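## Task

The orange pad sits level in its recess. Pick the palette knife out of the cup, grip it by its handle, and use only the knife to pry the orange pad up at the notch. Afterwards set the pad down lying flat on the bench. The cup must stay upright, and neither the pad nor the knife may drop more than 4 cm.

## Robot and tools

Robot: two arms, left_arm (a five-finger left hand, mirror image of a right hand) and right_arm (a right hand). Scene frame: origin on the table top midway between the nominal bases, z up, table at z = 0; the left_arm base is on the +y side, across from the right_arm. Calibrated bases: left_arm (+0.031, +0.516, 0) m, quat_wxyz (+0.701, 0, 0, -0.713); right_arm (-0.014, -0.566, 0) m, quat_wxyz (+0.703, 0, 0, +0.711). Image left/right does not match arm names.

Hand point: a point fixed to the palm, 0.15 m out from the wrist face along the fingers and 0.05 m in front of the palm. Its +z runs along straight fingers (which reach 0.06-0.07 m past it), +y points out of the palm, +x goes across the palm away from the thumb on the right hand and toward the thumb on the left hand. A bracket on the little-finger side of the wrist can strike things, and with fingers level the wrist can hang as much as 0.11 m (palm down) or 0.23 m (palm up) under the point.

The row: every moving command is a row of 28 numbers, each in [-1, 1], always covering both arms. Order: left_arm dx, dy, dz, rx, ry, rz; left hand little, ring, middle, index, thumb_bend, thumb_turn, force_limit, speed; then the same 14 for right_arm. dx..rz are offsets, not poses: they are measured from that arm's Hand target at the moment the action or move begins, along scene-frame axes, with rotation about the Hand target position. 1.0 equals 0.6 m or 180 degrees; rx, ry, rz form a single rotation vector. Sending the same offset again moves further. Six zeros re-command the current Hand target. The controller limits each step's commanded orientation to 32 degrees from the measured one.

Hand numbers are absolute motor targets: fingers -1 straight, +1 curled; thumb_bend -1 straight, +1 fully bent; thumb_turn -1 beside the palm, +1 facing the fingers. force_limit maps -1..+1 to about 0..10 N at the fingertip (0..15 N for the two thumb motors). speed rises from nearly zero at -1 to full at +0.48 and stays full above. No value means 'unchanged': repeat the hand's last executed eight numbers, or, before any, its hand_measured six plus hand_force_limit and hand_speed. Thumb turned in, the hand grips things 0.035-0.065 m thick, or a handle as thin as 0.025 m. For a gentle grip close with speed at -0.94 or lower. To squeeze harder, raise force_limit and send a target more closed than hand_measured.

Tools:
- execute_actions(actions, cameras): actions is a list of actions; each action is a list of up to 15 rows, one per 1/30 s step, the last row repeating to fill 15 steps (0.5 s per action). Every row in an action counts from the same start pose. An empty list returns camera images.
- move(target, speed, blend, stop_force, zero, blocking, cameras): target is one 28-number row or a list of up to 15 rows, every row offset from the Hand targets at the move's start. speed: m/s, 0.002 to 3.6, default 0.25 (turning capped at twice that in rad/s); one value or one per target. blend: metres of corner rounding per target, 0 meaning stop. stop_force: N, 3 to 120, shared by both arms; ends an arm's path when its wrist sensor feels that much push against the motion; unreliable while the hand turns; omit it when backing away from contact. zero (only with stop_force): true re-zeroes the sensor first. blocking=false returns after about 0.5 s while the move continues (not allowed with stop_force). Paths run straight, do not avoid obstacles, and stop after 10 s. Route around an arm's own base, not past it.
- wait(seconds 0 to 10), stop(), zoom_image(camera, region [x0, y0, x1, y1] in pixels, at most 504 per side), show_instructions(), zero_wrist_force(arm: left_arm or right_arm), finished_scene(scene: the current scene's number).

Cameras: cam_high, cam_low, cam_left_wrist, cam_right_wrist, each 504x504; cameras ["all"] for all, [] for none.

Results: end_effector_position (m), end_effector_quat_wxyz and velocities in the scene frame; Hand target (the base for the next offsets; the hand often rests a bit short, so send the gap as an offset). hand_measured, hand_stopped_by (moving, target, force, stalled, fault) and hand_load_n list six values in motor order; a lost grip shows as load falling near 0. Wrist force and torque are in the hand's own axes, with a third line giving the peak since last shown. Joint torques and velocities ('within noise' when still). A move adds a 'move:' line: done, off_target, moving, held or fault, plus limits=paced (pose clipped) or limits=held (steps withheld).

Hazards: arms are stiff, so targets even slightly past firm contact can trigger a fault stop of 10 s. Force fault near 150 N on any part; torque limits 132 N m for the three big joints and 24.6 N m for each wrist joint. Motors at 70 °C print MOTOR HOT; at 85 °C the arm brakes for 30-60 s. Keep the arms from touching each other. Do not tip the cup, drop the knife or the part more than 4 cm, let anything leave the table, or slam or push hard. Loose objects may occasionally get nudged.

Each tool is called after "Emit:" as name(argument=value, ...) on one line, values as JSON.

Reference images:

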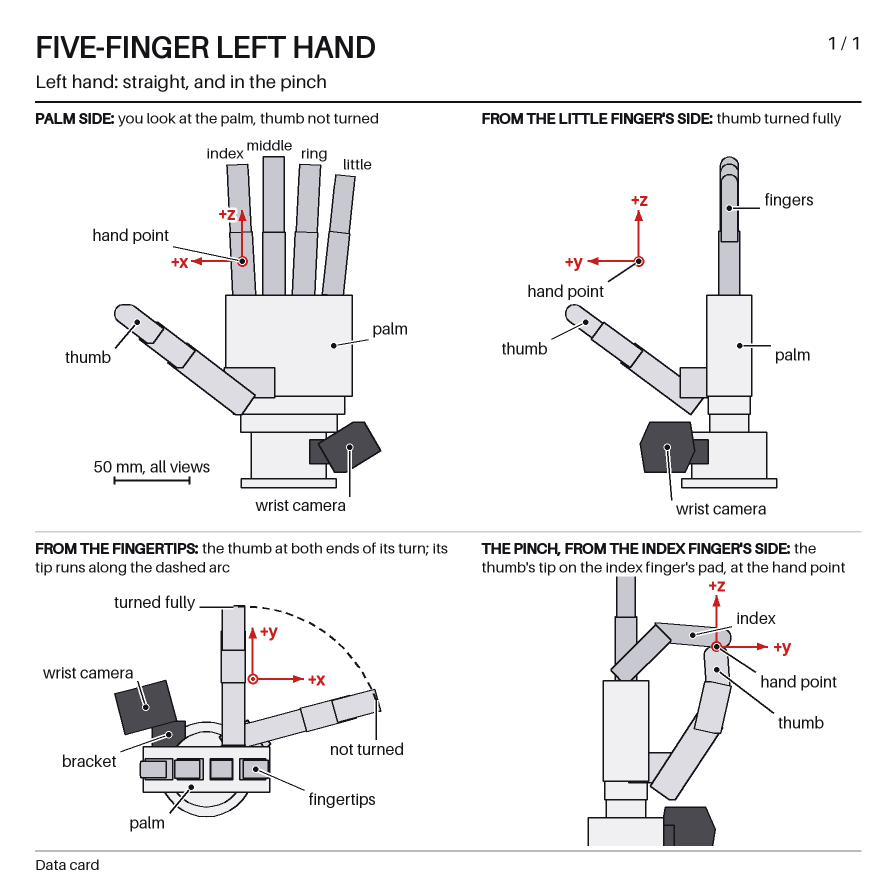

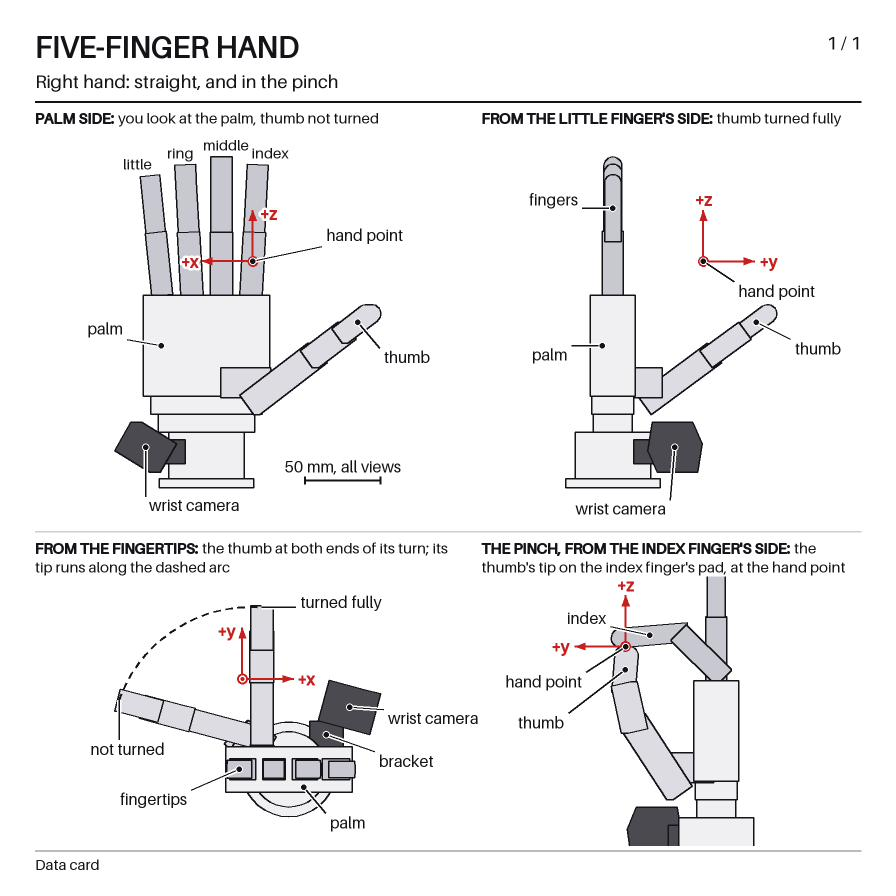

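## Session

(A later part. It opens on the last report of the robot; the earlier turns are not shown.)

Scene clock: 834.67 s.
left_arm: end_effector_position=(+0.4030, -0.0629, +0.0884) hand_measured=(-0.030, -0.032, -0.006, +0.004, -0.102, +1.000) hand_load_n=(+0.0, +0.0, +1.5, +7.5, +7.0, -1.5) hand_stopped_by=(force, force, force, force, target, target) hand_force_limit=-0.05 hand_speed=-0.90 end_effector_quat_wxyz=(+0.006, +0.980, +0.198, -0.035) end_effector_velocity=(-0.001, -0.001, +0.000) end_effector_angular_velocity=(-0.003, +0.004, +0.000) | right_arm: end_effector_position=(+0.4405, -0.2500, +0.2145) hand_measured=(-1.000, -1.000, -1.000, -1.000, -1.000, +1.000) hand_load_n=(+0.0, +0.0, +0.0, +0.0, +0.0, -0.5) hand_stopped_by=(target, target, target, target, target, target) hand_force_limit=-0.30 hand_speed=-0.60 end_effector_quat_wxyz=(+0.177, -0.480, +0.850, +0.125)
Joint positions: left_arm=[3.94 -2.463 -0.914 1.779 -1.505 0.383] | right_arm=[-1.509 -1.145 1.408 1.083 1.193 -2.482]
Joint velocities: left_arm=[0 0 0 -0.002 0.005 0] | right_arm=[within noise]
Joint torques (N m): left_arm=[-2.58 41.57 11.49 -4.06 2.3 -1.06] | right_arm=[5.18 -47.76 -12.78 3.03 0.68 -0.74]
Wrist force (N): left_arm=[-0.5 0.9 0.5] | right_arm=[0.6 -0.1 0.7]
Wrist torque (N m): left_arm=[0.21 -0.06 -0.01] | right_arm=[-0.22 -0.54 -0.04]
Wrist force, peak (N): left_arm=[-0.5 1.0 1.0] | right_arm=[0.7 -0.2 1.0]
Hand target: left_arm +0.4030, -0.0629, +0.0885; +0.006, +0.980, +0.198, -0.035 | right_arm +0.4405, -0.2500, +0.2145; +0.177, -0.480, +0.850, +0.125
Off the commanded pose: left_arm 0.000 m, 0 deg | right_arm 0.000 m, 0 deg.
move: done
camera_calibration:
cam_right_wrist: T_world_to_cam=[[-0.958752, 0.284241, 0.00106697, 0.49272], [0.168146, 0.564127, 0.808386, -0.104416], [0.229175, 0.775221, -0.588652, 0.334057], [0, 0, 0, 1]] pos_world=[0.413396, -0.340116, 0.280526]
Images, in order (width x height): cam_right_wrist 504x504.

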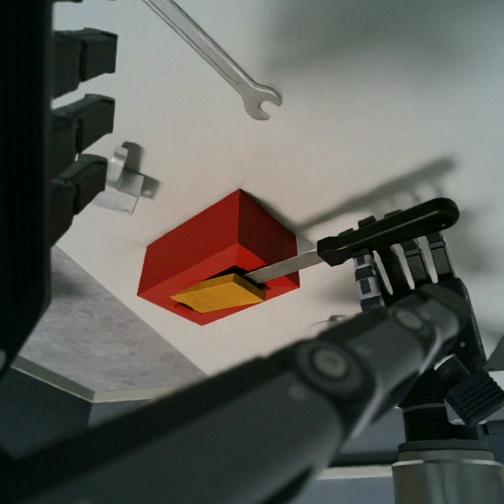

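Emit:
move(target=[0.02363,0.00813,-0.00175,0,0,0,0.3,0.3,0.45,0.45,-0.1,1,-0.05,-0.9,0,0,0,0,0,0,-1,-1,-1,-1,-1,1,-0.3,-0.6], speed=0.025, stop_force=5, cameras=["cam_right_wrist"])

Emit:
zoom_image(camera="cam_right_wrist", region=[150, 245, 300, 335])

Scene clock: 840.30 s.
left_arm: end_effector_position=(+0.4172, -0.0580, +0.0874) hand_measured=(-0.030, -0.032, -0.006, +0.004, -0.102, +1.000) hand_load_n=(+0.0, +0.0, +1.0, +8.0, +7.0, -1.0) hand_stopped_by=(force, force, force, force, target, target) hand_force_limit=-0.05 hand_speed=-0.90 end_effector_quat_wxyz=(+0.006, +0.980, +0.198, -0.035) | right_arm: end_effector_position=(+0.4405, -0.2500, +0.2145) hand_measured=(-1.000, -1.000, -1.000, -1.000, -1.000, +1.000) hand_load_n=(+0.0, +0.0, +0.0, +0.0, +0.0, -0.5) hand_stopped_by=(target, target, target, target, target, target) hand_force_limit=-0.30 hand_speed=-0.60 end_effector_quat_wxyz=(+0.177, -0.480, +0.850, +0.125)
Joint positions: left_arm=[3.962 -2.475 -0.895 1.77 -1.506 0.405] | right_arm=[-1.509 -1.145 1.408 1.083 1.193 -2.482]
Joint torques (N m): left_arm=[-11.87 61.43 7.37 -1.1 -0.29 -2.69] | right_arm=[5.28 -47.63 -14.04 2.9 0.68 -0.82]
Wrist force (N): left_arm=[-0.5 0.5 0.7] | right_arm=[0.5 0.0 0.7]
Wrist torque (N m): left_arm=[0.16 -0.06 -0.10] | right_arm=[-0.20 -0.52 -0.04]
Wrist force, peak (N): left_arm=[-0.8 1.0 0.6] | right_arm=[0.7 0.0 1.0]
Hand target: left_arm +0.4172, -0.0580, +0.0874; +0.006, +0.980, +0.198, -0.035 | right_arm +0.4405, -0.2500, +0.2145; +0.177, -0.480, +0.850, +0.125
Off the commanded pose: left_arm 0.000 m, 0 deg | right_arm 0.000 m, 0 deg.
move: done
camera_calibration:
cam_right_wrist: T_world_to_cam=[[-0.958752, 0.284241, 0.00106697, 0.49272], [0.168146, 0.564127, 0.808386, -0.104416], [0.229175, 0.775221, -0.588652, 0.334057], [0, 0, 0, 1]] pos_world=[0.413396, -0.340116, 0.280526]
Images, in order (width x height): cam_right_wrist 504x504.

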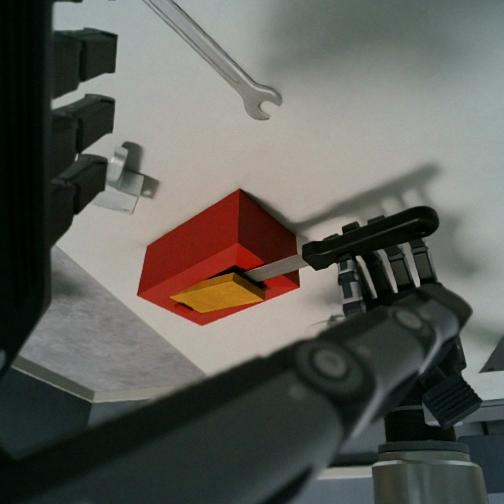

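Scaled by 3.360 from the camera's 504x504 image, which has a finer 720x720 frame.

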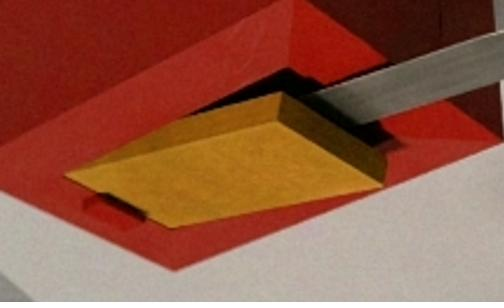

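Emit:
move(target=[0.0359,0.0133,-0.00267,0,0,0,0.3,0.3,0.45,0.45,-0.1,1,-0.05,-0.9,0,0,0,0,0,0,-1,-1,-1,-1,-1,1,-0.3,-0.6], speed=0.025, stop_force=5, cameras=["cam_right_wrist", "cam_left_wrist"])

Emit:
zoom_image(camera="cam_right_wrist", region=[150, 245, 300, 335])

Emit:
zoom_image(camera="cam_left_wrist", region=[204, 304, 404, 504])

Scene clock: 846.67 s.
left_arm: end_effector_position=(+0.4387, -0.0500, +0.0858) hand_measured=(-0.030, -0.032, -0.004, +0.004, -0.102, +1.000) hand_load_n=(+0.0, +0.0, +0.0, +9.0, +5.5, -1.0) hand_stopped_by=(force, force, force, force, target, target) hand_force_limit=-0.05 hand_speed=-0.90 end_effector_quat_wxyz=(+0.006, +0.980, +0.198, -0.035) | right_arm: end_effector_position=(+0.4405, -0.2500, +0.2145) hand_measured=(-1.000, -1.000, -1.000, -1.000, -1.000, +1.000) hand_load_n=(+0.0, +0.5, +0.0, +0.0, +0.0, +0.0) hand_stopped_by=(target, target, target, target, target, target) hand_force_limit=-0.30 hand_speed=-0.60 end_effector_quat_wxyz=(+0.177, -0.480, +0.850, +0.125)
Joint positions: left_arm=[3.995 -2.494 -0.865 1.756 -1.507 0.439] | right_arm=[-1.509 -1.145 1.408 1.083 1.193 -2.482]
Joint torques (N m): left_arm=[-11.34 60.78 6.43 -0.97 -0.68 -2.75] | right_arm=[5.74 -47.79 -14.75 2.71 0.67 -0.68]
Wrist force (N): left_arm=[-0.8 0.7 0.7] | right_arm=[0.6 -0.1 0.7]
Wrist torque (N m): left_arm=[0.17 -0.10 -0.10] | right_arm=[-0.20 -0.54 -0.04]
Wrist force, peak (N): left_arm=[-1.6 0.6 0.9] | right_arm=[0.8 -0.2 0.9]
Hand target: left_arm +0.4387, -0.0500, +0.0858; +0.006, +0.980, +0.198, -0.035 | right_arm +0.4405, -0.2500, +0.2145; +0.177, -0.480, +0.850, +0.125
Off the commanded pose: left_arm 0.000 m, 0 deg | right_arm 0.000 m, 0 deg.
move: done
camera_calibration:
cam_left_wrist: T_world_to_cam=[[-0.0855406, 0.995511, -0.0405072, 0.0950297], [0.900595, 0.0946467, 0.424229, -0.423028], [0.426159, -0.000191805, -0.904648, 0.00574887], [0, 0, 0, 1]] pos_world=[0.386656, -0.0545638, 0.188511]
cam_right_wrist: T_world_to_cam=[[-0.958752, 0.284241, 0.00106697, 0.49272], [0.168146, 0.564127, 0.808386, -0.104416], [0.229175, 0.775221, -0.588652, 0.334057], [0, 0, 0, 1]] pos_world=[0.413396, -0.340116, 0.280526]
Images, in order (width x height): cam_left_wrist 504x504, cam_right_wrist 504x504.

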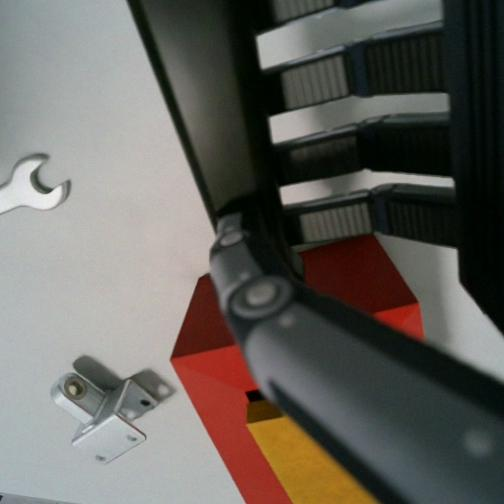

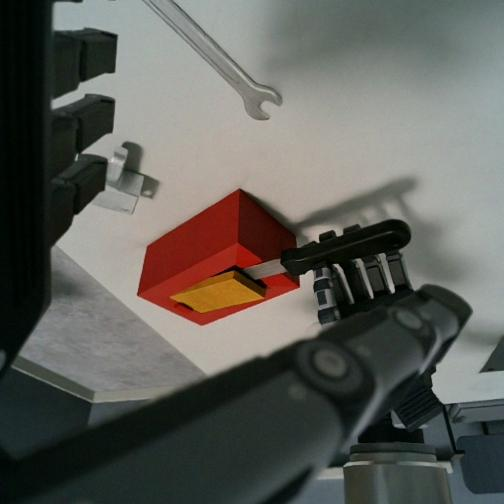

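Scaled by 3.360 from the camera's 504x504 image, which has a finer 720x720 frame.

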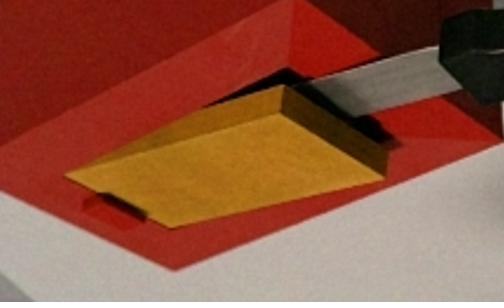

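Scaled by 2.520 from the camera's 504x504 image, which has a finer 720x720 frame.

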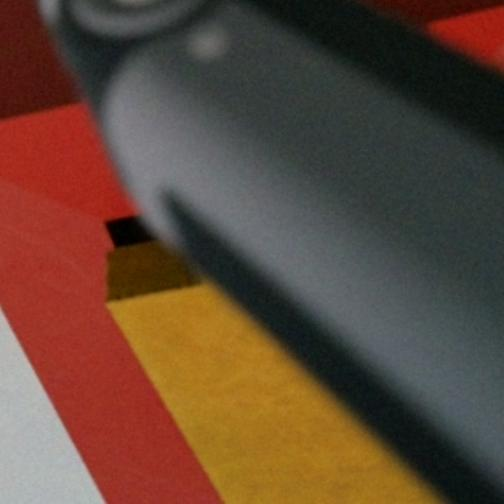

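Emit:
move(target=[[0,0,0.002,0,0,0,0.3,0.3,0.45,0.45,-0.1,1,-0.05,-0.9,0,0,0,0,0,0,-1,-1,-1,-1,-1,1,-0.3,-0.6],[-0.01843,-0.00776,0.002,0,0,0,0.3,0.3,0.45,0.45,-0.1,1,-0.05,-0.9,0,0,0,0,0,0,-1,-1,-1,-1,-1,1,-0.3,-0.6]], speed=0.015, cameras=["cam_right_wrist", "cam_left_wrist"])

Emit:
zoom_image(camera="cam_right_wrist", region=[150, 245, 300, 335])

Emit:
zoom_image(camera="cam_right_wrist", region=[160, 285, 220, 330])

Scene clock: 854.90 s.
left_arm: end_effector_position=(+0.4275, -0.0547, +0.0870) hand_measured=(-0.030, -0.032, -0.006, +0.004, -0.102, +1.000) hand_load_n=(+0.0, +0.0, +0.5, +7.0, +5.0, -2.0) hand_stopped_by=(force, force, force, force, target, target) hand_force_limit=-0.05 hand_speed=-0.90 end_effector_quat_wxyz=(+0.006, +0.980, +0.198, -0.035) | right_arm: end_effector_position=(+0.4405, -0.2500, +0.2145) hand_measured=(-1.000, -1.000, -1.000, -1.000, -1.000, +1.000) hand_load_n=(+0.0, +0.0, +0.0, +0.0, +0.0, +0.0) hand_stopped_by=(target, target, target, target, target, target) hand_force_limit=-0.30 hand_speed=-0.60 end_effector_quat_wxyz=(+0.177, -0.480, +0.850, +0.125)
Joint positions: left_arm=[3.977 -2.485 -0.878 1.762 -1.506 0.421] | right_arm=[-1.509 -1.145 1.408 1.083 1.193 -2.482]
Joint torques (N m): left_arm=[4.86 52.98 17.19 -2.17 1.82 -0.43] | right_arm=[4.72 -48.23 -14.55 3.06 0.58 -0.69]
Wrist force (N): left_arm=[-0.1 0.7 0.8] | right_arm=[0.6 -0.1 0.9]
Wrist torque (N m): left_arm=[0.18 -0.02 -0.04] | right_arm=[-0.21 -0.53 -0.04]
Wrist force, peak (N): left_arm=[-0.5 0.5 1.4] | right_arm=[0.7 0.0 1.0]
Hand target: left_arm +0.4277, -0.0547, +0.0870; +0.006, +0.980, +0.198, -0.035 | right_arm +0.4405, -0.2500, +0.2145; +0.177, -0.480, +0.850, +0.125
Off the commanded pose: left_arm 0.000 m, 0 deg | right_arm 0.000 m, 0 deg.
move: done
camera_calibration:
cam_left_wrist: T_world_to_cam=[[-0.0854104, 0.99552, -0.0405516, 0.0987588], [0.900626, 0.0945478, 0.424186, -0.413015], [0.42612, -0.000291902, -0.904666, 0.0116185], [0, 0, 0, 1]] pos_world=[0.375456, -0.0592633, 0.189711]
cam_right_wrist: T_world_to_cam=[[-0.958752, 0.284241, 0.00106697, 0.49272], [0.168146, 0.564127, 0.808386, -0.104416], [0.229175, 0.775221, -0.588652, 0.334057], [0, 0, 0, 1]] pos_world=[0.413396, -0.340116, 0.280526]
Images, in order (width x height): cam_left_wrist 504x504, cam_right_wrist 504x504.

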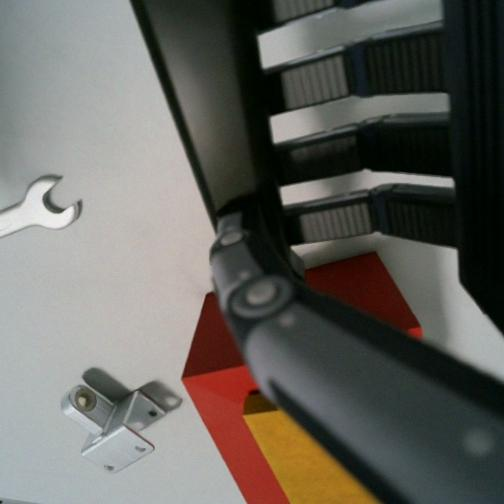

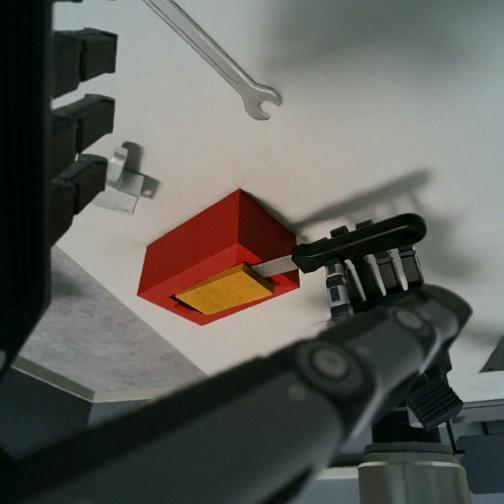

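Scaled by 3.360 from the camera's 504x504 image, which has a finer 720x720 frame.

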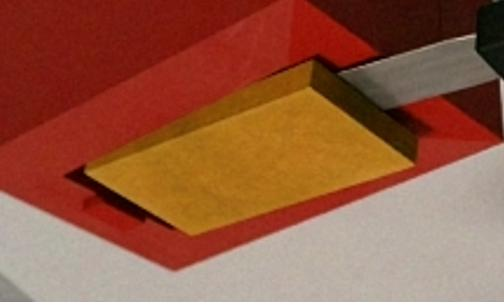

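Scaled by 8.400 from the camera's 504x504 image, which has a finer 720x720 frame.

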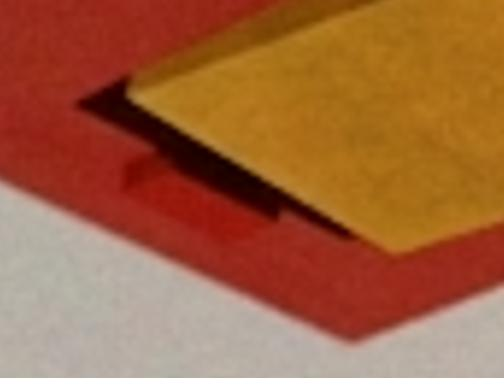

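Emit:
move(target=[[-0.00461,-0.00194,0,0,0,0,0.3,0.3,0.45,0.45,-0.1,1,-0.05,-0.9,0,0,0,0,0,0,-1,-1,-1,-1,-1,1,-0.3,-0.6],[-0.00538,-0.00226,0.0075,0,0,0,0.3,0.3,0.45,0.45,-0.1,1,-0.05,-0.9,0,0,0,0,0,0,-1,-1,-1,-1,-1,1,-0.3,-0.6]], speed=0.015, cameras=["cam_right_wrist", "cam_left_wrist"])

Emit:
zoom_image(camera="cam_right_wrist", region=[150, 245, 300, 335])

Emit:
zoom_image(camera="cam_right_wrist", region=[160, 285, 220, 330])

Scene clock: 860.37 s.
left_arm: end_effector_position=(+0.4244, -0.0560, +0.0917) hand_measured=(-0.030, -0.032, -0.006, +0.004, -0.102, +1.000) hand_load_n=(+0.0, +0.0, +0.0, +7.5, +5.0, -1.5) hand_stopped_by=(force, force, force, force, target, target) hand_force_limit=-0.05 hand_speed=-0.90 end_effector_quat_wxyz=(+0.006, +0.980, +0.198, -0.035) | right_arm: end_effector_position=(+0.4405, -0.2500, +0.2145) hand_measured=(-1.000, -1.000, -1.000, -1.000, -1.000, +1.000) hand_load_n=(+0.0, +0.0, +0.0, +0.0, -0.5, -0.5) hand_stopped_by=(target, target, target, target, target, target) hand_force_limit=-0.30 hand_speed=-0.60 end_effector_quat_wxyz=(+0.177, -0.480, +0.850, +0.125)
Joint positions: left_arm=[3.972 -2.48 -0.876 1.754 -1.506 0.416] | right_arm=[-1.509 -1.145 1.408 1.083 1.193 -2.482]
Joint torques (N m): left_arm=[-10.92 52.03 16.34 -1.65 1.63 -2.52] | right_arm=[5.68 -47.4 -13.66 2.82 0.75 -0.8]
Wrist force (N): left_arm=[0.1 0.7 0.9] | right_arm=[0.6 -0.2 0.7]
Wrist torque (N m): left_arm=[0.17 -0.07 -0.02] | right_arm=[-0.22 -0.54 -0.05]
Wrist force, peak (N): left_arm=[0.1 0.8 1.1] | right_arm=[0.6 -0.1 1.0]
Hand target: left_arm +0.4244, -0.0560, +0.0915; +0.006, +0.980, +0.198, -0.035 | right_arm +0.4405, -0.2500, +0.2145; +0.177, -0.480, +0.850, +0.125
Off the commanded pose: left_arm 0.000 m, 0 deg | right_arm 0.000 m, 0 deg.
move: done
camera_calibration:
cam_left_wrist: T_world_to_cam=[[-0.0855, 0.995511, -0.0405937, 0.100016], [0.900617, 0.0946468, 0.424182, -0.412042], [0.42612, -0.00029181, -0.904666, 0.0171006], [0, 0, 0, 1]] pos_world=[0.372356, -0.0605637, 0.194311]
cam_right_wrist: T_world_to_cam=[[-0.958752, 0.284241, 0.00106697, 0.49272], [0.168146, 0.564127, 0.808386, -0.104416], [0.229175, 0.775221, -0.588652, 0.334057], [0, 0, 0, 1]] pos_world=[0.413396, -0.340116, 0.280526]
Images, in order (width x height): cam_left_wrist 504x504, cam_right_wrist 504x504.

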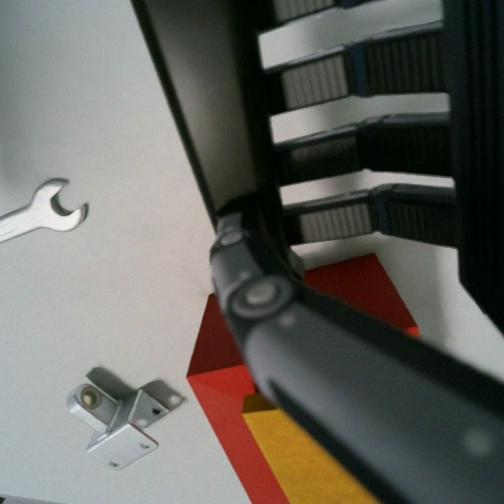

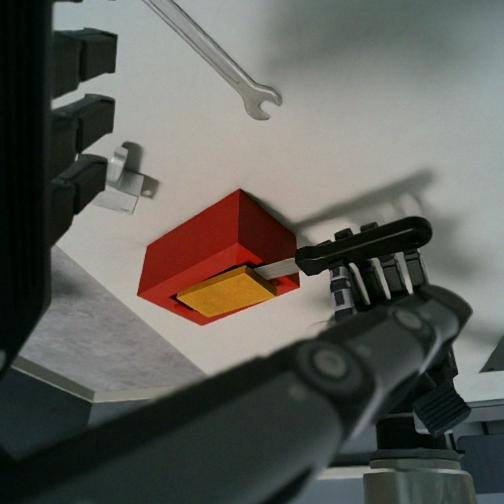

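Scaled by 3.360 from the camera's 504x504 image, which has a finer 720x720 frame.

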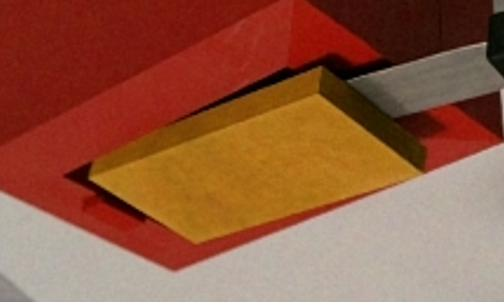

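Scaled by 8.400 from the camera's 504x504 image, which has a finer 720x720 frame.

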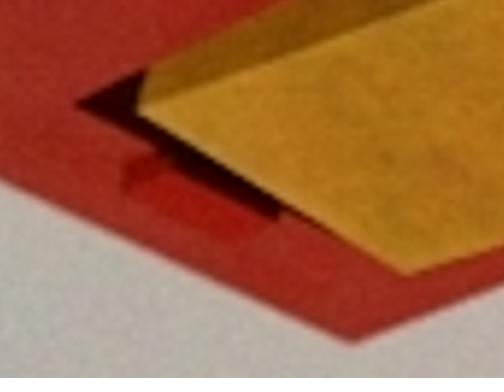

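Emit:
move(target=[0,0,0.00833,0.00862,-0.02048,0,0.3,0.3,0.45,0.45,-0.1,1,-0.05,-0.9,0,0,0,0,0,0,-1,-1,-1,-1,-1,1,-0.3,-0.6], speed=0.02, cameras=["cam_right_wrist"])

Emit:
zoom_image(camera="cam_right_wrist", region=[150, 245, 300, 335])

Scene clock: 866.63 s.
left_arm: end_effector_position=(+0.4244, -0.0561, +0.0966) hand_measured=(-0.030, -0.032, -0.004, +0.004, -0.102, +1.000) hand_load_n=(+0.0, +0.0, +0.5, +5.0, +3.0, -0.5) hand_stopped_by=(force, force, force, force, target, target) hand_force_limit=-0.05 hand_speed=-0.90 end_effector_quat_wxyz=(+0.000, +0.980, +0.198, -0.001) | right_arm: end_effector_position=(+0.4405, -0.2500, +0.2145) hand_measured=(-1.000, -1.000, -1.000, -1.000, -1.000, +1.000) hand_load_n=(+0.0, +0.0, +0.0, +0.0, -0.5, +0.0) hand_stopped_by=(target, target, target, target, target, target) hand_force_limit=-0.30 hand_speed=-0.60 end_effector_quat_wxyz=(+0.177, -0.480, +0.850, +0.125)
Joint positions: left_arm=[3.946 -2.466 -0.885 1.779 -1.57 0.388] | right_arm=[-1.509 -1.145 1.408 1.083 1.193 -2.482]
Joint torques (N m): left_arm=[2.41 53.91 9.86 -3.18 1.71 -0.48] | right_arm=[5.5 -47.12 -14.32 2.97 0.35 -0.58]
Wrist force (N): left_arm=[0.0 0.9 0.6] | right_arm=[0.6 -0.2 0.9]
Wrist torque (N m): left_arm=[0.21 -0.08 0.00] | right_arm=[-0.23 -0.55 -0.04]
Wrist force, peak (N): left_arm=[-0.1 0.8 1.1] | right_arm=[0.7 -0.1 0.9]
Hand target: left_arm +0.4244, -0.0560, +0.0965; +0.000, +0.980, +0.198, -0.001 | right_arm +0.4405, -0.2500, +0.2145; +0.177, -0.480, +0.850, +0.125
Off the commanded pose: left_arm 0.000 m, 0 deg | right_arm 0.000 m, 0 deg.
move: done
camera_calibration:
cam_right_wrist: T_world_to_cam=[[-0.958752, 0.284241, 0.00106697, 0.49272], [0.168146, 0.564127, 0.808386, -0.104416], [0.229175, 0.775221, -0.588652, 0.334057], [0, 0, 0, 1]] pos_world=[0.413396, -0.340116, 0.280526]
Images, in order (width x height): cam_right_wrist 504x504.

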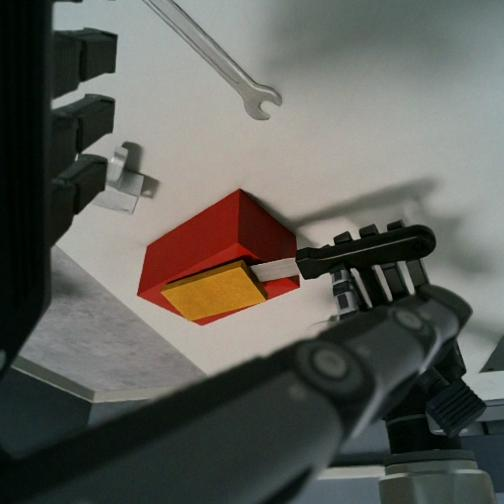

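Scaled by 3.360 from the camera's 504x504 image, which has a finer 720x720 frame.

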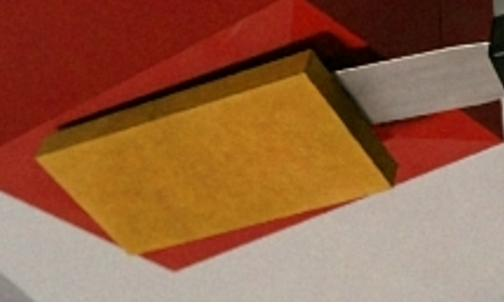

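Emit:
move(target=[-0.212,-0.0892,0.0017,0,0,0,0.3,0.3,0.45,0.45,-0.1,1,-0.05,-0.9,0,0,0,0,0,0,-1,-1,-1,-1,-1,1,-0.3,-0.6], speed=0.05, cameras=["cam_right_wrist", "cam_high", "cam_left_wrist"])

Scene clock: 885.50 s.
left_arm: end_effector_position=(+0.2971, -0.1096, +0.0976) hand_measured=(-0.030, -0.032, -0.004, +0.004, -0.102, +1.000) hand_load_n=(+0.0, +0.0, +0.5, +5.0, +2.5, -1.0) hand_stopped_by=(force, force, force, force, target, target) hand_force_limit=-0.05 hand_speed=-0.90 end_effector_quat_wxyz=(+0.000, +0.980, +0.198, -0.001) end_effector_velocity=(+0.003, +0.001, +0.000) end_effector_angular_velocity=(-0.001, +0.000, -0.003) | right_arm: end_effector_position=(+0.4405, -0.2500, +0.2145) hand_measured=(-1.000, -1.000, -1.000, -1.000, -1.000, +1.000) hand_load_n=(+0.0, +0.0, +0.0, +0.0, +0.0, -0.5) hand_stopped_by=(target, target, target, target, target, target) hand_force_limit=-0.30 hand_speed=-0.60 end_effector_quat_wxyz=(+0.177, -0.480, +0.850, +0.125)
Joint positions: left_arm=[3.728 -2.438 -0.934 1.8 -1.569 0.171] | right_arm=[-1.509 -1.145 1.408 1.083 1.193 -2.482]
Joint velocities: left_arm=[0.005 0 0 0 0.001 0.008] | right_arm=[within noise]
Joint torques (N m): left_arm=[13.46 41.79 20.11 -3.54 0.9 2.22] | right_arm=[5 -47.63 -13.63 2.97 0.65 -0.73]
Wrist force (N): left_arm=[0.2 1.0 1.2] | right_arm=[0.5 -0.1 0.9]
Wrist torque (N m): left_arm=[0.19 -0.07 -0.08] | right_arm=[-0.23 -0.53 -0.05]
Wrist force, peak (N): left_arm=[0.2 1.0 1.2] | right_arm=[0.7 -0.1 1.0]
Hand target: left_arm +0.2972, -0.1095, +0.0976; +0.000, +0.980, +0.198, -0.001 | right_arm +0.4405, -0.2500, +0.2145; +0.177, -0.480, +0.850, +0.125
Off the commanded pose: left_arm 0.000 m, 0 deg | right_arm 0.000 m, 0 deg.
move: done
camera_calibration:
cam_left_wrist: T_world_to_cam=[[-0.0836718, 0.996312, -0.0190148, 0.140132], [0.871384, 0.0824103, 0.483631, -0.293275], [0.483415, 0.0238971, -0.875065, 0.0594336], [0, 0, 0, 1]] pos_world=[0.238549, -0.116867, 0.19651]
cam_right_wrist: T_world_to_cam=[[-0.958752, 0.284241, 0.00106697, 0.49272], [0.168146, 0.564127, 0.808386, -0.104416], [0.229175, 0.775221, -0.588652, 0.334057], [0, 0, 0, 1]] pos_world=[0.413396, -0.340116, 0.280526]
Images, in order (width x height): cam_high 504x504, cam_left_wrist 504x504, cam_right_wrist 504x504.

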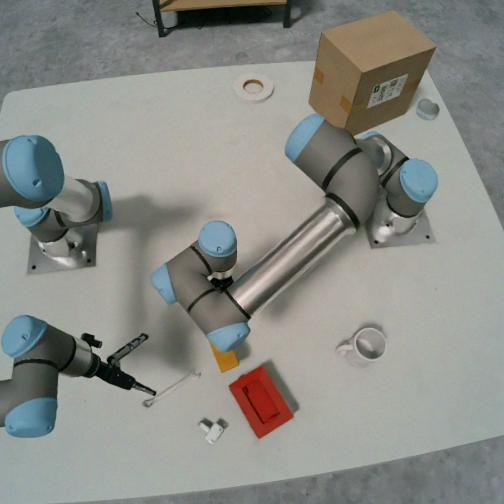

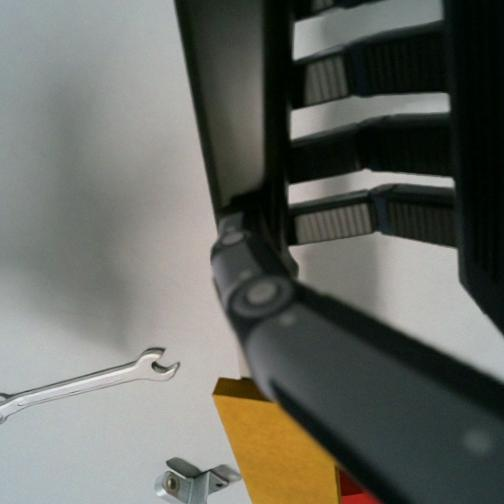

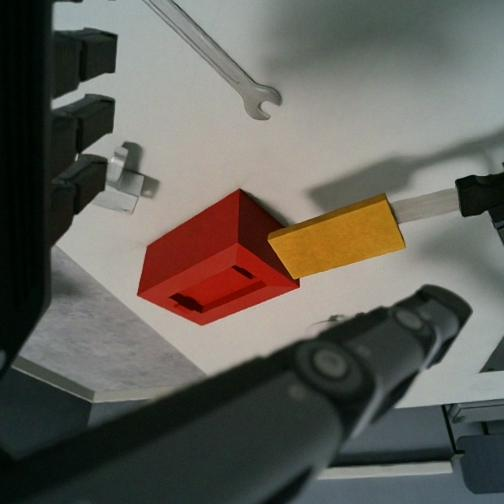

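Emit:
move(target=[[-0.04608,-0.0194,-0.0333,-0.01293,0.03072,0,0.3,0.3,0.45,0.45,-0.1,1,-0.05,-0.9,0,0,0,0,0,0,-1,-1,-1,-1,-1,1,-0.3,-0.6],[-0.04608,-0.0194,-0.0583,-0.02587,0.06145,0,0.3,0.3,0.45,0.45,-0.1,1,-0.05,-0.9,0,0,0,0,0,0,-1,-1,-1,-1,-1,1,-0.3,-0.6]], speed=0.04, blend=0.004, cameras=["cam_right_wrist", "cam_low", "cam_left_wrist"])

Emit:
zoom_image(camera="cam_low", region=[80, 170, 240, 290])

Scene clock: 895.43 s.
left_arm: end_effector_position=(+0.2697, -0.1211, +0.0624) hand_measured=(-0.030, -0.032, -0.004, +0.004, -0.102, +1.000) hand_load_n=(+0.0, +0.0, +0.0, +5.0, +3.0, -0.5) hand_stopped_by=(force, force, force, force, target, target) hand_force_limit=-0.05 hand_speed=-0.90 end_effector_quat_wxyz=(+0.020, +0.975, +0.197, -0.104) end_effector_velocity=(+0.001, +0.001, +0.000) end_effector_angular_velocity=(+0.004, -0.007, +0.000) | right_arm: end_effector_position=(+0.4405, -0.2500, +0.2145) hand_measured=(-1.000, -1.000, -1.000, -1.000, -1.000, +1.000) hand_load_n=(+0.0, +0.0, +0.0, +0.0, +0.0, +0.0) hand_stopped_by=(target, target, target, target, target, target) hand_force_limit=-0.30 hand_speed=-0.60 end_effector_quat_wxyz=(+0.177, -0.480, +0.850, +0.125)
Joint positions: left_arm=[3.766 -2.466 -0.985 1.834 -1.364 0.213] | right_arm=[-1.509 -1.145 1.408 1.083 1.193 -2.482]
Joint velocities: left_arm=[-0.002 0 0 0 -0.008 -0.002] | right_arm=[within noise]
Joint torques (N m): left_arm=[-9.81 51.73 18.78 -2.24 -0.82 -2.22] | right_arm=[4.08 -47.16 -14.17 2.95 0.57 -0.58]
Wrist force (N): left_arm=[0.0 0.6 0.3] | right_arm=[0.5 0.0 0.7]
Wrist torque (N m): left_arm=[0.18 -0.04 -0.12] | right_arm=[-0.20 -0.52 -0.05]
Wrist force, peak (N): left_arm=[-0.1 0.9 1.1] | right_arm=[0.7 -0.2 1.0]
Hand target: left_arm +0.2696, -0.1212, +0.0626; +0.020, +0.975, +0.197, -0.103 | right_arm +0.4405, -0.2500, +0.2145; +0.177, -0.480, +0.850, +0.125
Off the commanded pose: left_arm 0.000 m, 0 deg | right_arm 0.000 m, 0 deg.
move: done
camera_calibration:
cam_left_wrist: T_world_to_cam=[[-0.0933809, 0.992175, -0.0828722, 0.154675], [0.94735, 0.11415, 0.299163, -0.256611], [0.306282, -0.0505729, -0.950597, 0.0856557], [0, 0, 0, 1]] pos_world=[0.231309, -0.119841, 0.171011]
cam_right_wrist: T_world_to_cam=[[-0.958752, 0.284241, 0.00106697, 0.49272], [0.168146, 0.564127, 0.808386, -0.104416], [0.229175, 0.775221, -0.588652, 0.334057], [0, 0, 0, 1]] pos_world=[0.413396, -0.340116, 0.280526]
Images, in order (width x height): cam_low 504x504, cam_left_wrist 504x504, cam_right_wrist 504x504.

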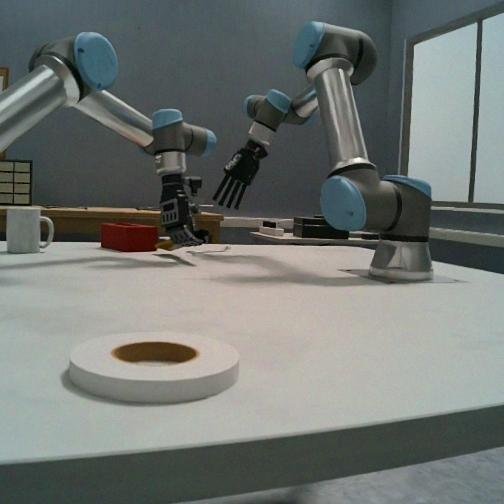

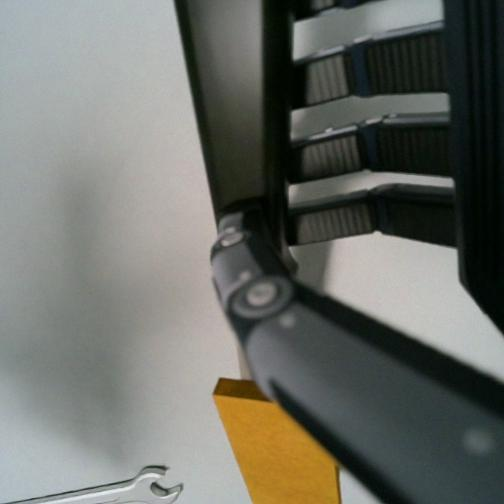

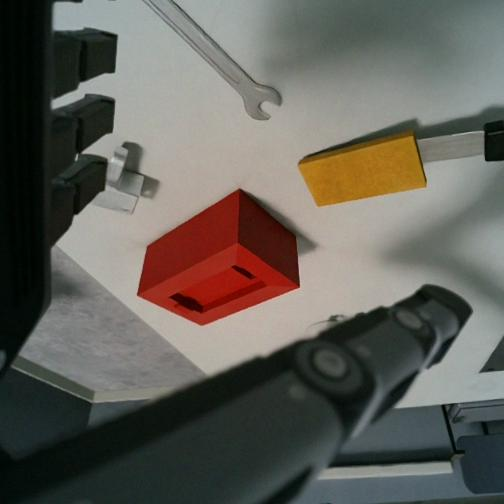

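Scaled by 3.150 from the camera's 504x504 image, which has a finer 720x720 frame.

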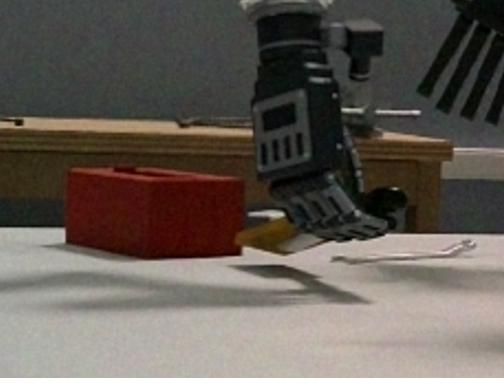

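Emit:
move(target=[0,0,-0.01167,-0.00862,0.02048,0,0.3,0.3,0.45,0.45,-0.1,1,-0.05,-0.9,0,0,0,0,0,0,-1,-1,-1,-1,-1,1,-0.3,-0.6], speed=0.03, cameras=["cam_right_wrist", "cam_low"])

Emit:
zoom_image(camera="cam_low", region=[140, 200, 220, 260])

Emit:
zoom_image(camera="cam_right_wrist", region=[260, 90, 504, 260])

Scene clock: 900.00 s.
left_arm: end_effector_position=(+0.2697, -0.1211, +0.0555) hand_measured=(-0.030, -0.032, -0.004, +0.004, -0.100, +1.000) hand_load_n=(+0.0, +0.0, +0.5, +4.0, +1.5, -1.5) hand_stopped_by=(force, force, force, force, target, target) hand_force_limit=-0.05 hand_speed=-0.90 end_effector_quat_wxyz=(+0.027, +0.971, +0.196, -0.138) end_effector_velocity=(+0.001, +0.001, +0.000) end_effector_angular_velocity=(+0.003, -0.005, +0.000) | right_arm: end_effector_position=(+0.4405, -0.2500, +0.2145) hand_measured=(-1.000, -1.000, -1.000, -1.000, -1.000, +1.000) hand_load_n=(+0.0, +0.0, +0.0, -0.5, +0.0, +0.0) hand_stopped_by=(target, target, target, target, target, target) hand_force_limit=-0.30 hand_speed=-0.60 end_effector_quat_wxyz=(+0.177, -0.480, +0.850, +0.125)
Joint positions: left_arm=[3.794 -2.476 -0.996 1.833 -1.298 0.246] | right_arm=[-1.509 -1.145 1.408 1.083 1.193 -2.482]
Joint velocities: left_arm=[0 0 0.001 0 -0.006 0] | right_arm=[within noise]
Joint torques (N m): left_arm=[-9.06 49.36 13.14 -4.05 -0.62 -1.65] | right_arm=[4.17 -47.38 -14.44 2.95 0.73 -0.48]
Wrist force (N): left_arm=[0.0 0.5 0.1] | right_arm=[0.6 0.0 0.8]
Wrist torque (N m): left_arm=[0.17 -0.04 -0.11] | right_arm=[-0.20 -0.54 -0.04]
Wrist force, peak (N): left_arm=[0.3 1.0 0.5] | right_arm=[0.8 -0.1 0.9]
Hand target: left_arm +0.2696, -0.1212, +0.0556; +0.027, +0.971, +0.196, -0.137 | right_arm +0.4405, -0.2500, +0.2145; +0.177, -0.480, +0.850, +0.125
Off the commanded pose: left_arm 0.000 m, 0 deg | right_arm 0.000 m, 0 deg.
move: done
camera_calibration:
cam_right_wrist: T_world_to_cam=[[-0.958752, 0.284241, 0.00106697, 0.49272], [0.168146, 0.564127, 0.808386, -0.104416], [0.229175, 0.775221, -0.588652, 0.334057], [0, 0, 0, 1]] pos_world=[0.413396, -0.340116, 0.280526]
Images, in order (width x height): cam_low 504x504, cam_right_wrist 504x504.

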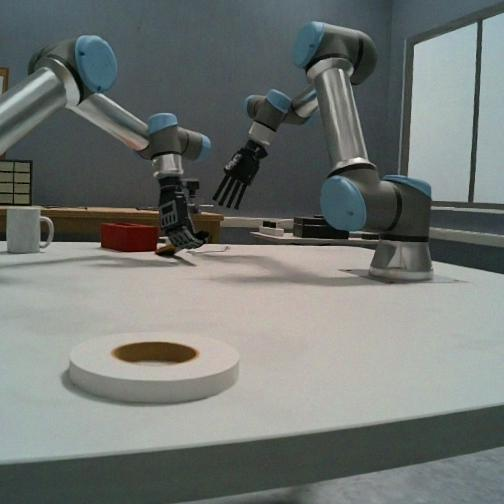

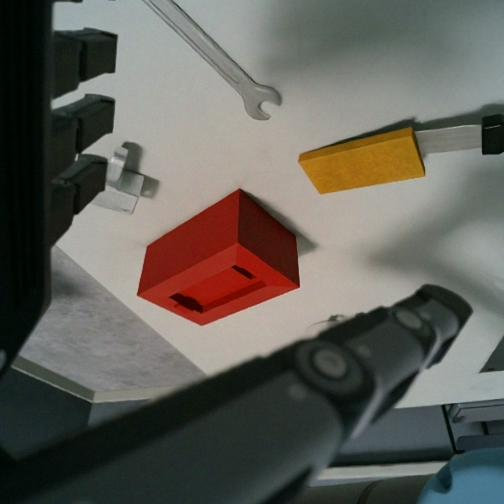

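Scaled by 6.300 from the camera's 504x504 image, which has a finer 720x720 frame.

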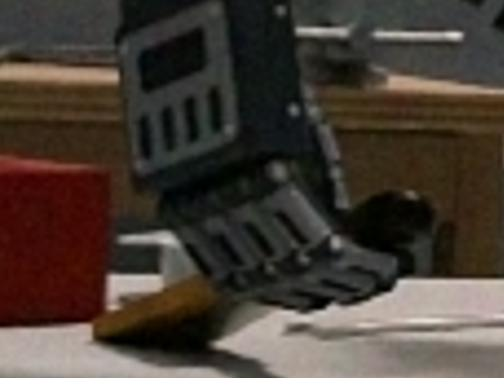

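Scaled by 2.066 from the camera's 504x504 image, which has a finer 720x720 frame.

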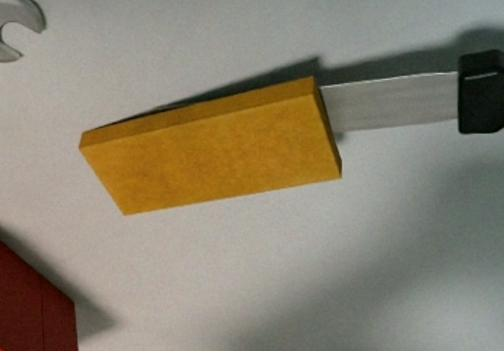

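Emit:
move(target=[0,0,-0.00167,-0.00431,0.01024,0,0.3,0.3,0.45,0.45,-0.1,1,-0.05,-0.9,0,0,0,0,0,0,-1,-1,-1,-1,-1,1,-0.3,-0.6], speed=0.02, cameras=["cam_right_wrist", "cam_low"])

Emit:
zoom_image(camera="cam_low", region=[140, 200, 220, 260])

Emit:
zoom_image(camera="cam_right_wrist", region=[280, 110, 380, 210])

Scene clock: 903.50 s.
left_arm: end_effector_position=(+0.2696, -0.1212, +0.0546) hand_measured=(-0.032, -0.032, -0.006, +0.004, -0.100, +1.000) hand_load_n=(+2.5, +0.0, +1.5, +0.0, +1.0, -3.0) hand_stopped_by=(force, force, force, force, target, target) hand_force_limit=-0.05 hand_speed=-0.90 end_effector_quat_wxyz=(+0.031, +0.968, +0.195, -0.154) | right_arm: end_effector_position=(+0.4405, -0.2500, +0.2145) hand_measured=(-1.000, -1.000, -1.000, -1.000, -1.000, +1.000) hand_load_n=(+0.0, +0.0, +0.0, +0.0, +0.0, +0.0) hand_stopped_by=(target, target, target, target, target, target) hand_force_limit=-0.30 hand_speed=-0.60 end_effector_quat_wxyz=(+0.177, -0.480, +0.850, +0.125)
Joint positions: left_arm=[3.807 -2.48 -0.999 1.826 -1.265 0.263] | right_arm=[-1.509 -1.145 1.408 1.083 1.193 -2.482]
Joint torques (N m): left_arm=[-3.06 41.62 6.64 -3.11 -0.74 -0.42] | right_arm=[3.94 -47.93 -14.44 2.94 0.62 -0.56]
Wrist force (N): left_arm=[-0.6 0.3 -2.2] | right_arm=[0.5 -0.1 0.8]
Wrist torque (N m): left_arm=[0.10 0.29 -0.14] | right_arm=[-0.21 -0.53 -0.05]
Wrist force, peak (N): left_arm=[-0.7 0.4 -2.2] | right_arm=[0.8 -0.2 1.0]
Hand target: left_arm +0.2696, -0.1212, +0.0546; +0.031, +0.968, +0.195, -0.154 | right_arm +0.4405, -0.2500, +0.2145; +0.177, -0.480, +0.850, +0.125
Off the commanded pose: left_arm 0.000 m, 0 deg | right_arm 0.000 m, 0 deg.
move: done
camera_calibration:
cam_right_wrist: T_world_to_cam=[[-0.958752, 0.284241, 0.00106697, 0.49272], [0.168146, 0.564127, 0.808386, -0.104416], [0.229175, 0.775221, -0.588652, 0.334057], [0, 0, 0, 1]] pos_world=[0.413396, -0.340116, 0.280526]
Images, in order (width x height): cam_low 504x504, cam_right_wrist 504x504.

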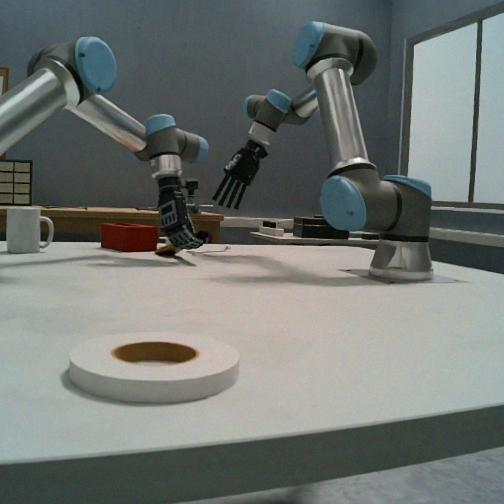

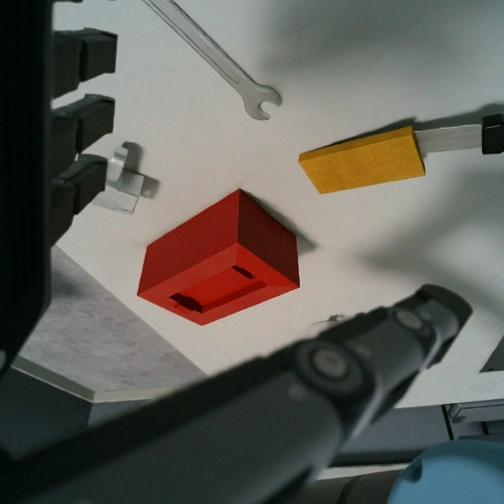

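Scaled by 6.300 from the camera's 504x504 image, which has a finer 720x720 frame.

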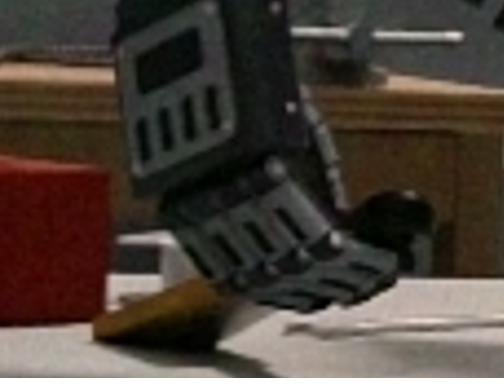

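Scaled by 5.040 from the camera's 504x504 image, which has a finer 720x720 frame.

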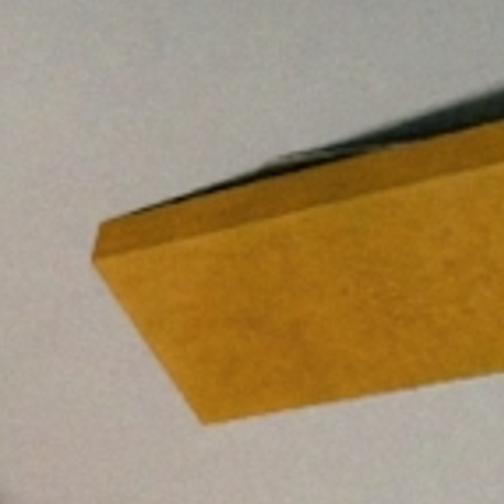

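Emit:
move(target=[-0.01843,-0.00776,0,0,0,0,0.3,0.3,0.45,0.45,-0.1,1,-0.05,-0.9,0,0,0,0,0,0,-1,-1,-1,-1,-1,1,-0.3,-0.6], speed=0.02, cameras=["cam_right_wrist", "cam_low"])

Emit:
zoom_image(camera="cam_low", region=[140, 200, 220, 260])

Emit:
zoom_image(camera="cam_right_wrist", region=[280, 90, 480, 210])

Scene clock: 909.87 s.
left_arm: end_effector_position=(+0.2584, -0.1259, +0.0546) hand_measured=(-0.032, -0.032, -0.006, +0.004, -0.100, +1.000) hand_load_n=(+2.5, +0.0, +1.5, +0.5, +1.0, -3.0) hand_stopped_by=(force, force, force, force, target, target) hand_force_limit=-0.05 hand_speed=-0.90 end_effector_quat_wxyz=(+0.031, +0.968, +0.195, -0.154) | right_arm: end_effector_position=(+0.4405, -0.2500, +0.2145) hand_measured=(-1.000, -1.000, -1.000, -1.000, -1.000, +1.000) hand_load_n=(+0.0, +0.0, -0.5, +0.0, +0.0, +0.0) hand_stopped_by=(target, target, target, target, target, target) hand_force_limit=-0.30 hand_speed=-0.60 end_effector_quat_wxyz=(+0.177, -0.480, +0.850, +0.125)
Joint positions: left_arm=[3.788 -2.478 -1 1.832 -1.264 0.242] | right_arm=[-1.509 -1.145 1.408 1.083 1.193 -2.482]
Joint torques (N m): left_arm=[11.08 57.81 6.34 -2.72 2.28 1.91] | right_arm=[4.48 -47.52 -13.78 3.04 0.54 -0.52]
Wrist force (N): left_arm=[0.1 0.7 -2.0] | right_arm=[0.6 -0.1 0.8]
Wrist torque (N m): left_arm=[0.10 0.30 0.00] | right_arm=[-0.21 -0.53 -0.05]
Wrist force, peak (N): left_arm=[-1.7 0.1 -2.5] | right_arm=[0.6 -0.2 1.0]
Hand target: left_arm +0.2585, -0.1258, +0.0546; +0.031, +0.968, +0.195, -0.154 | right_arm +0.4405, -0.2500, +0.2145; +0.177, -0.480, +0.850, +0.125
Off the commanded pose: left_arm 0.000 m, 0 deg | right_arm 0.000 m, 0 deg.
move: done
camera_calibration:
cam_right_wrist: T_world_to_cam=[[-0.958752, 0.284241, 0.00106697, 0.49272], [0.168146, 0.564127, 0.808386, -0.104416], [0.229175, 0.775221, -0.588652, 0.334057], [0, 0, 0, 1]] pos_world=[0.413396, -0.340116, 0.280526]
Images, in order (width x height): cam_low 504x504, cam_right_wrist 504x504.

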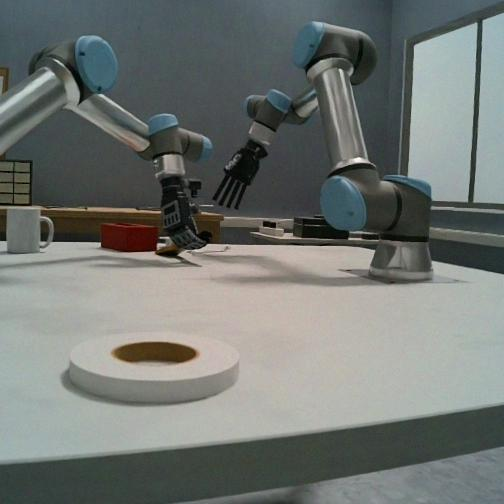

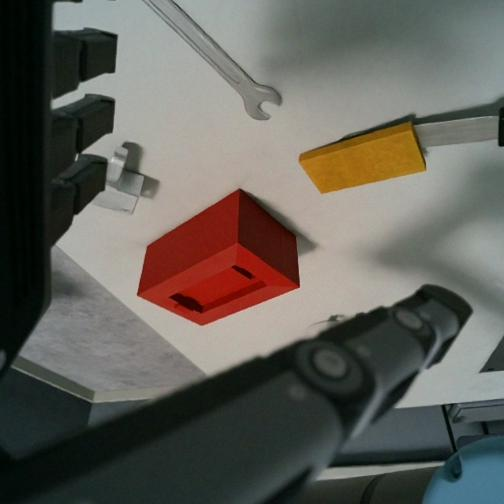

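Scaled by 6.300 from the camera's 504x504 image, which has a finer 720x720 frame.

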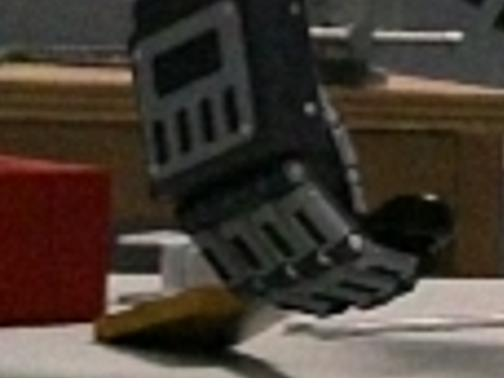

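Scaled by 2.520 from the camera's 504x504 image, which has a finer 720x720 frame.

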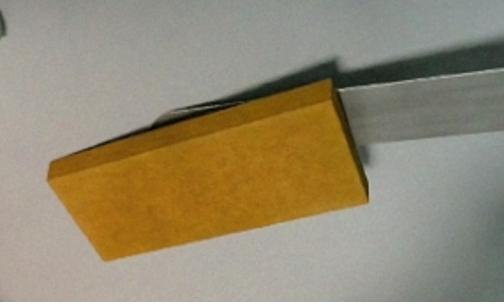

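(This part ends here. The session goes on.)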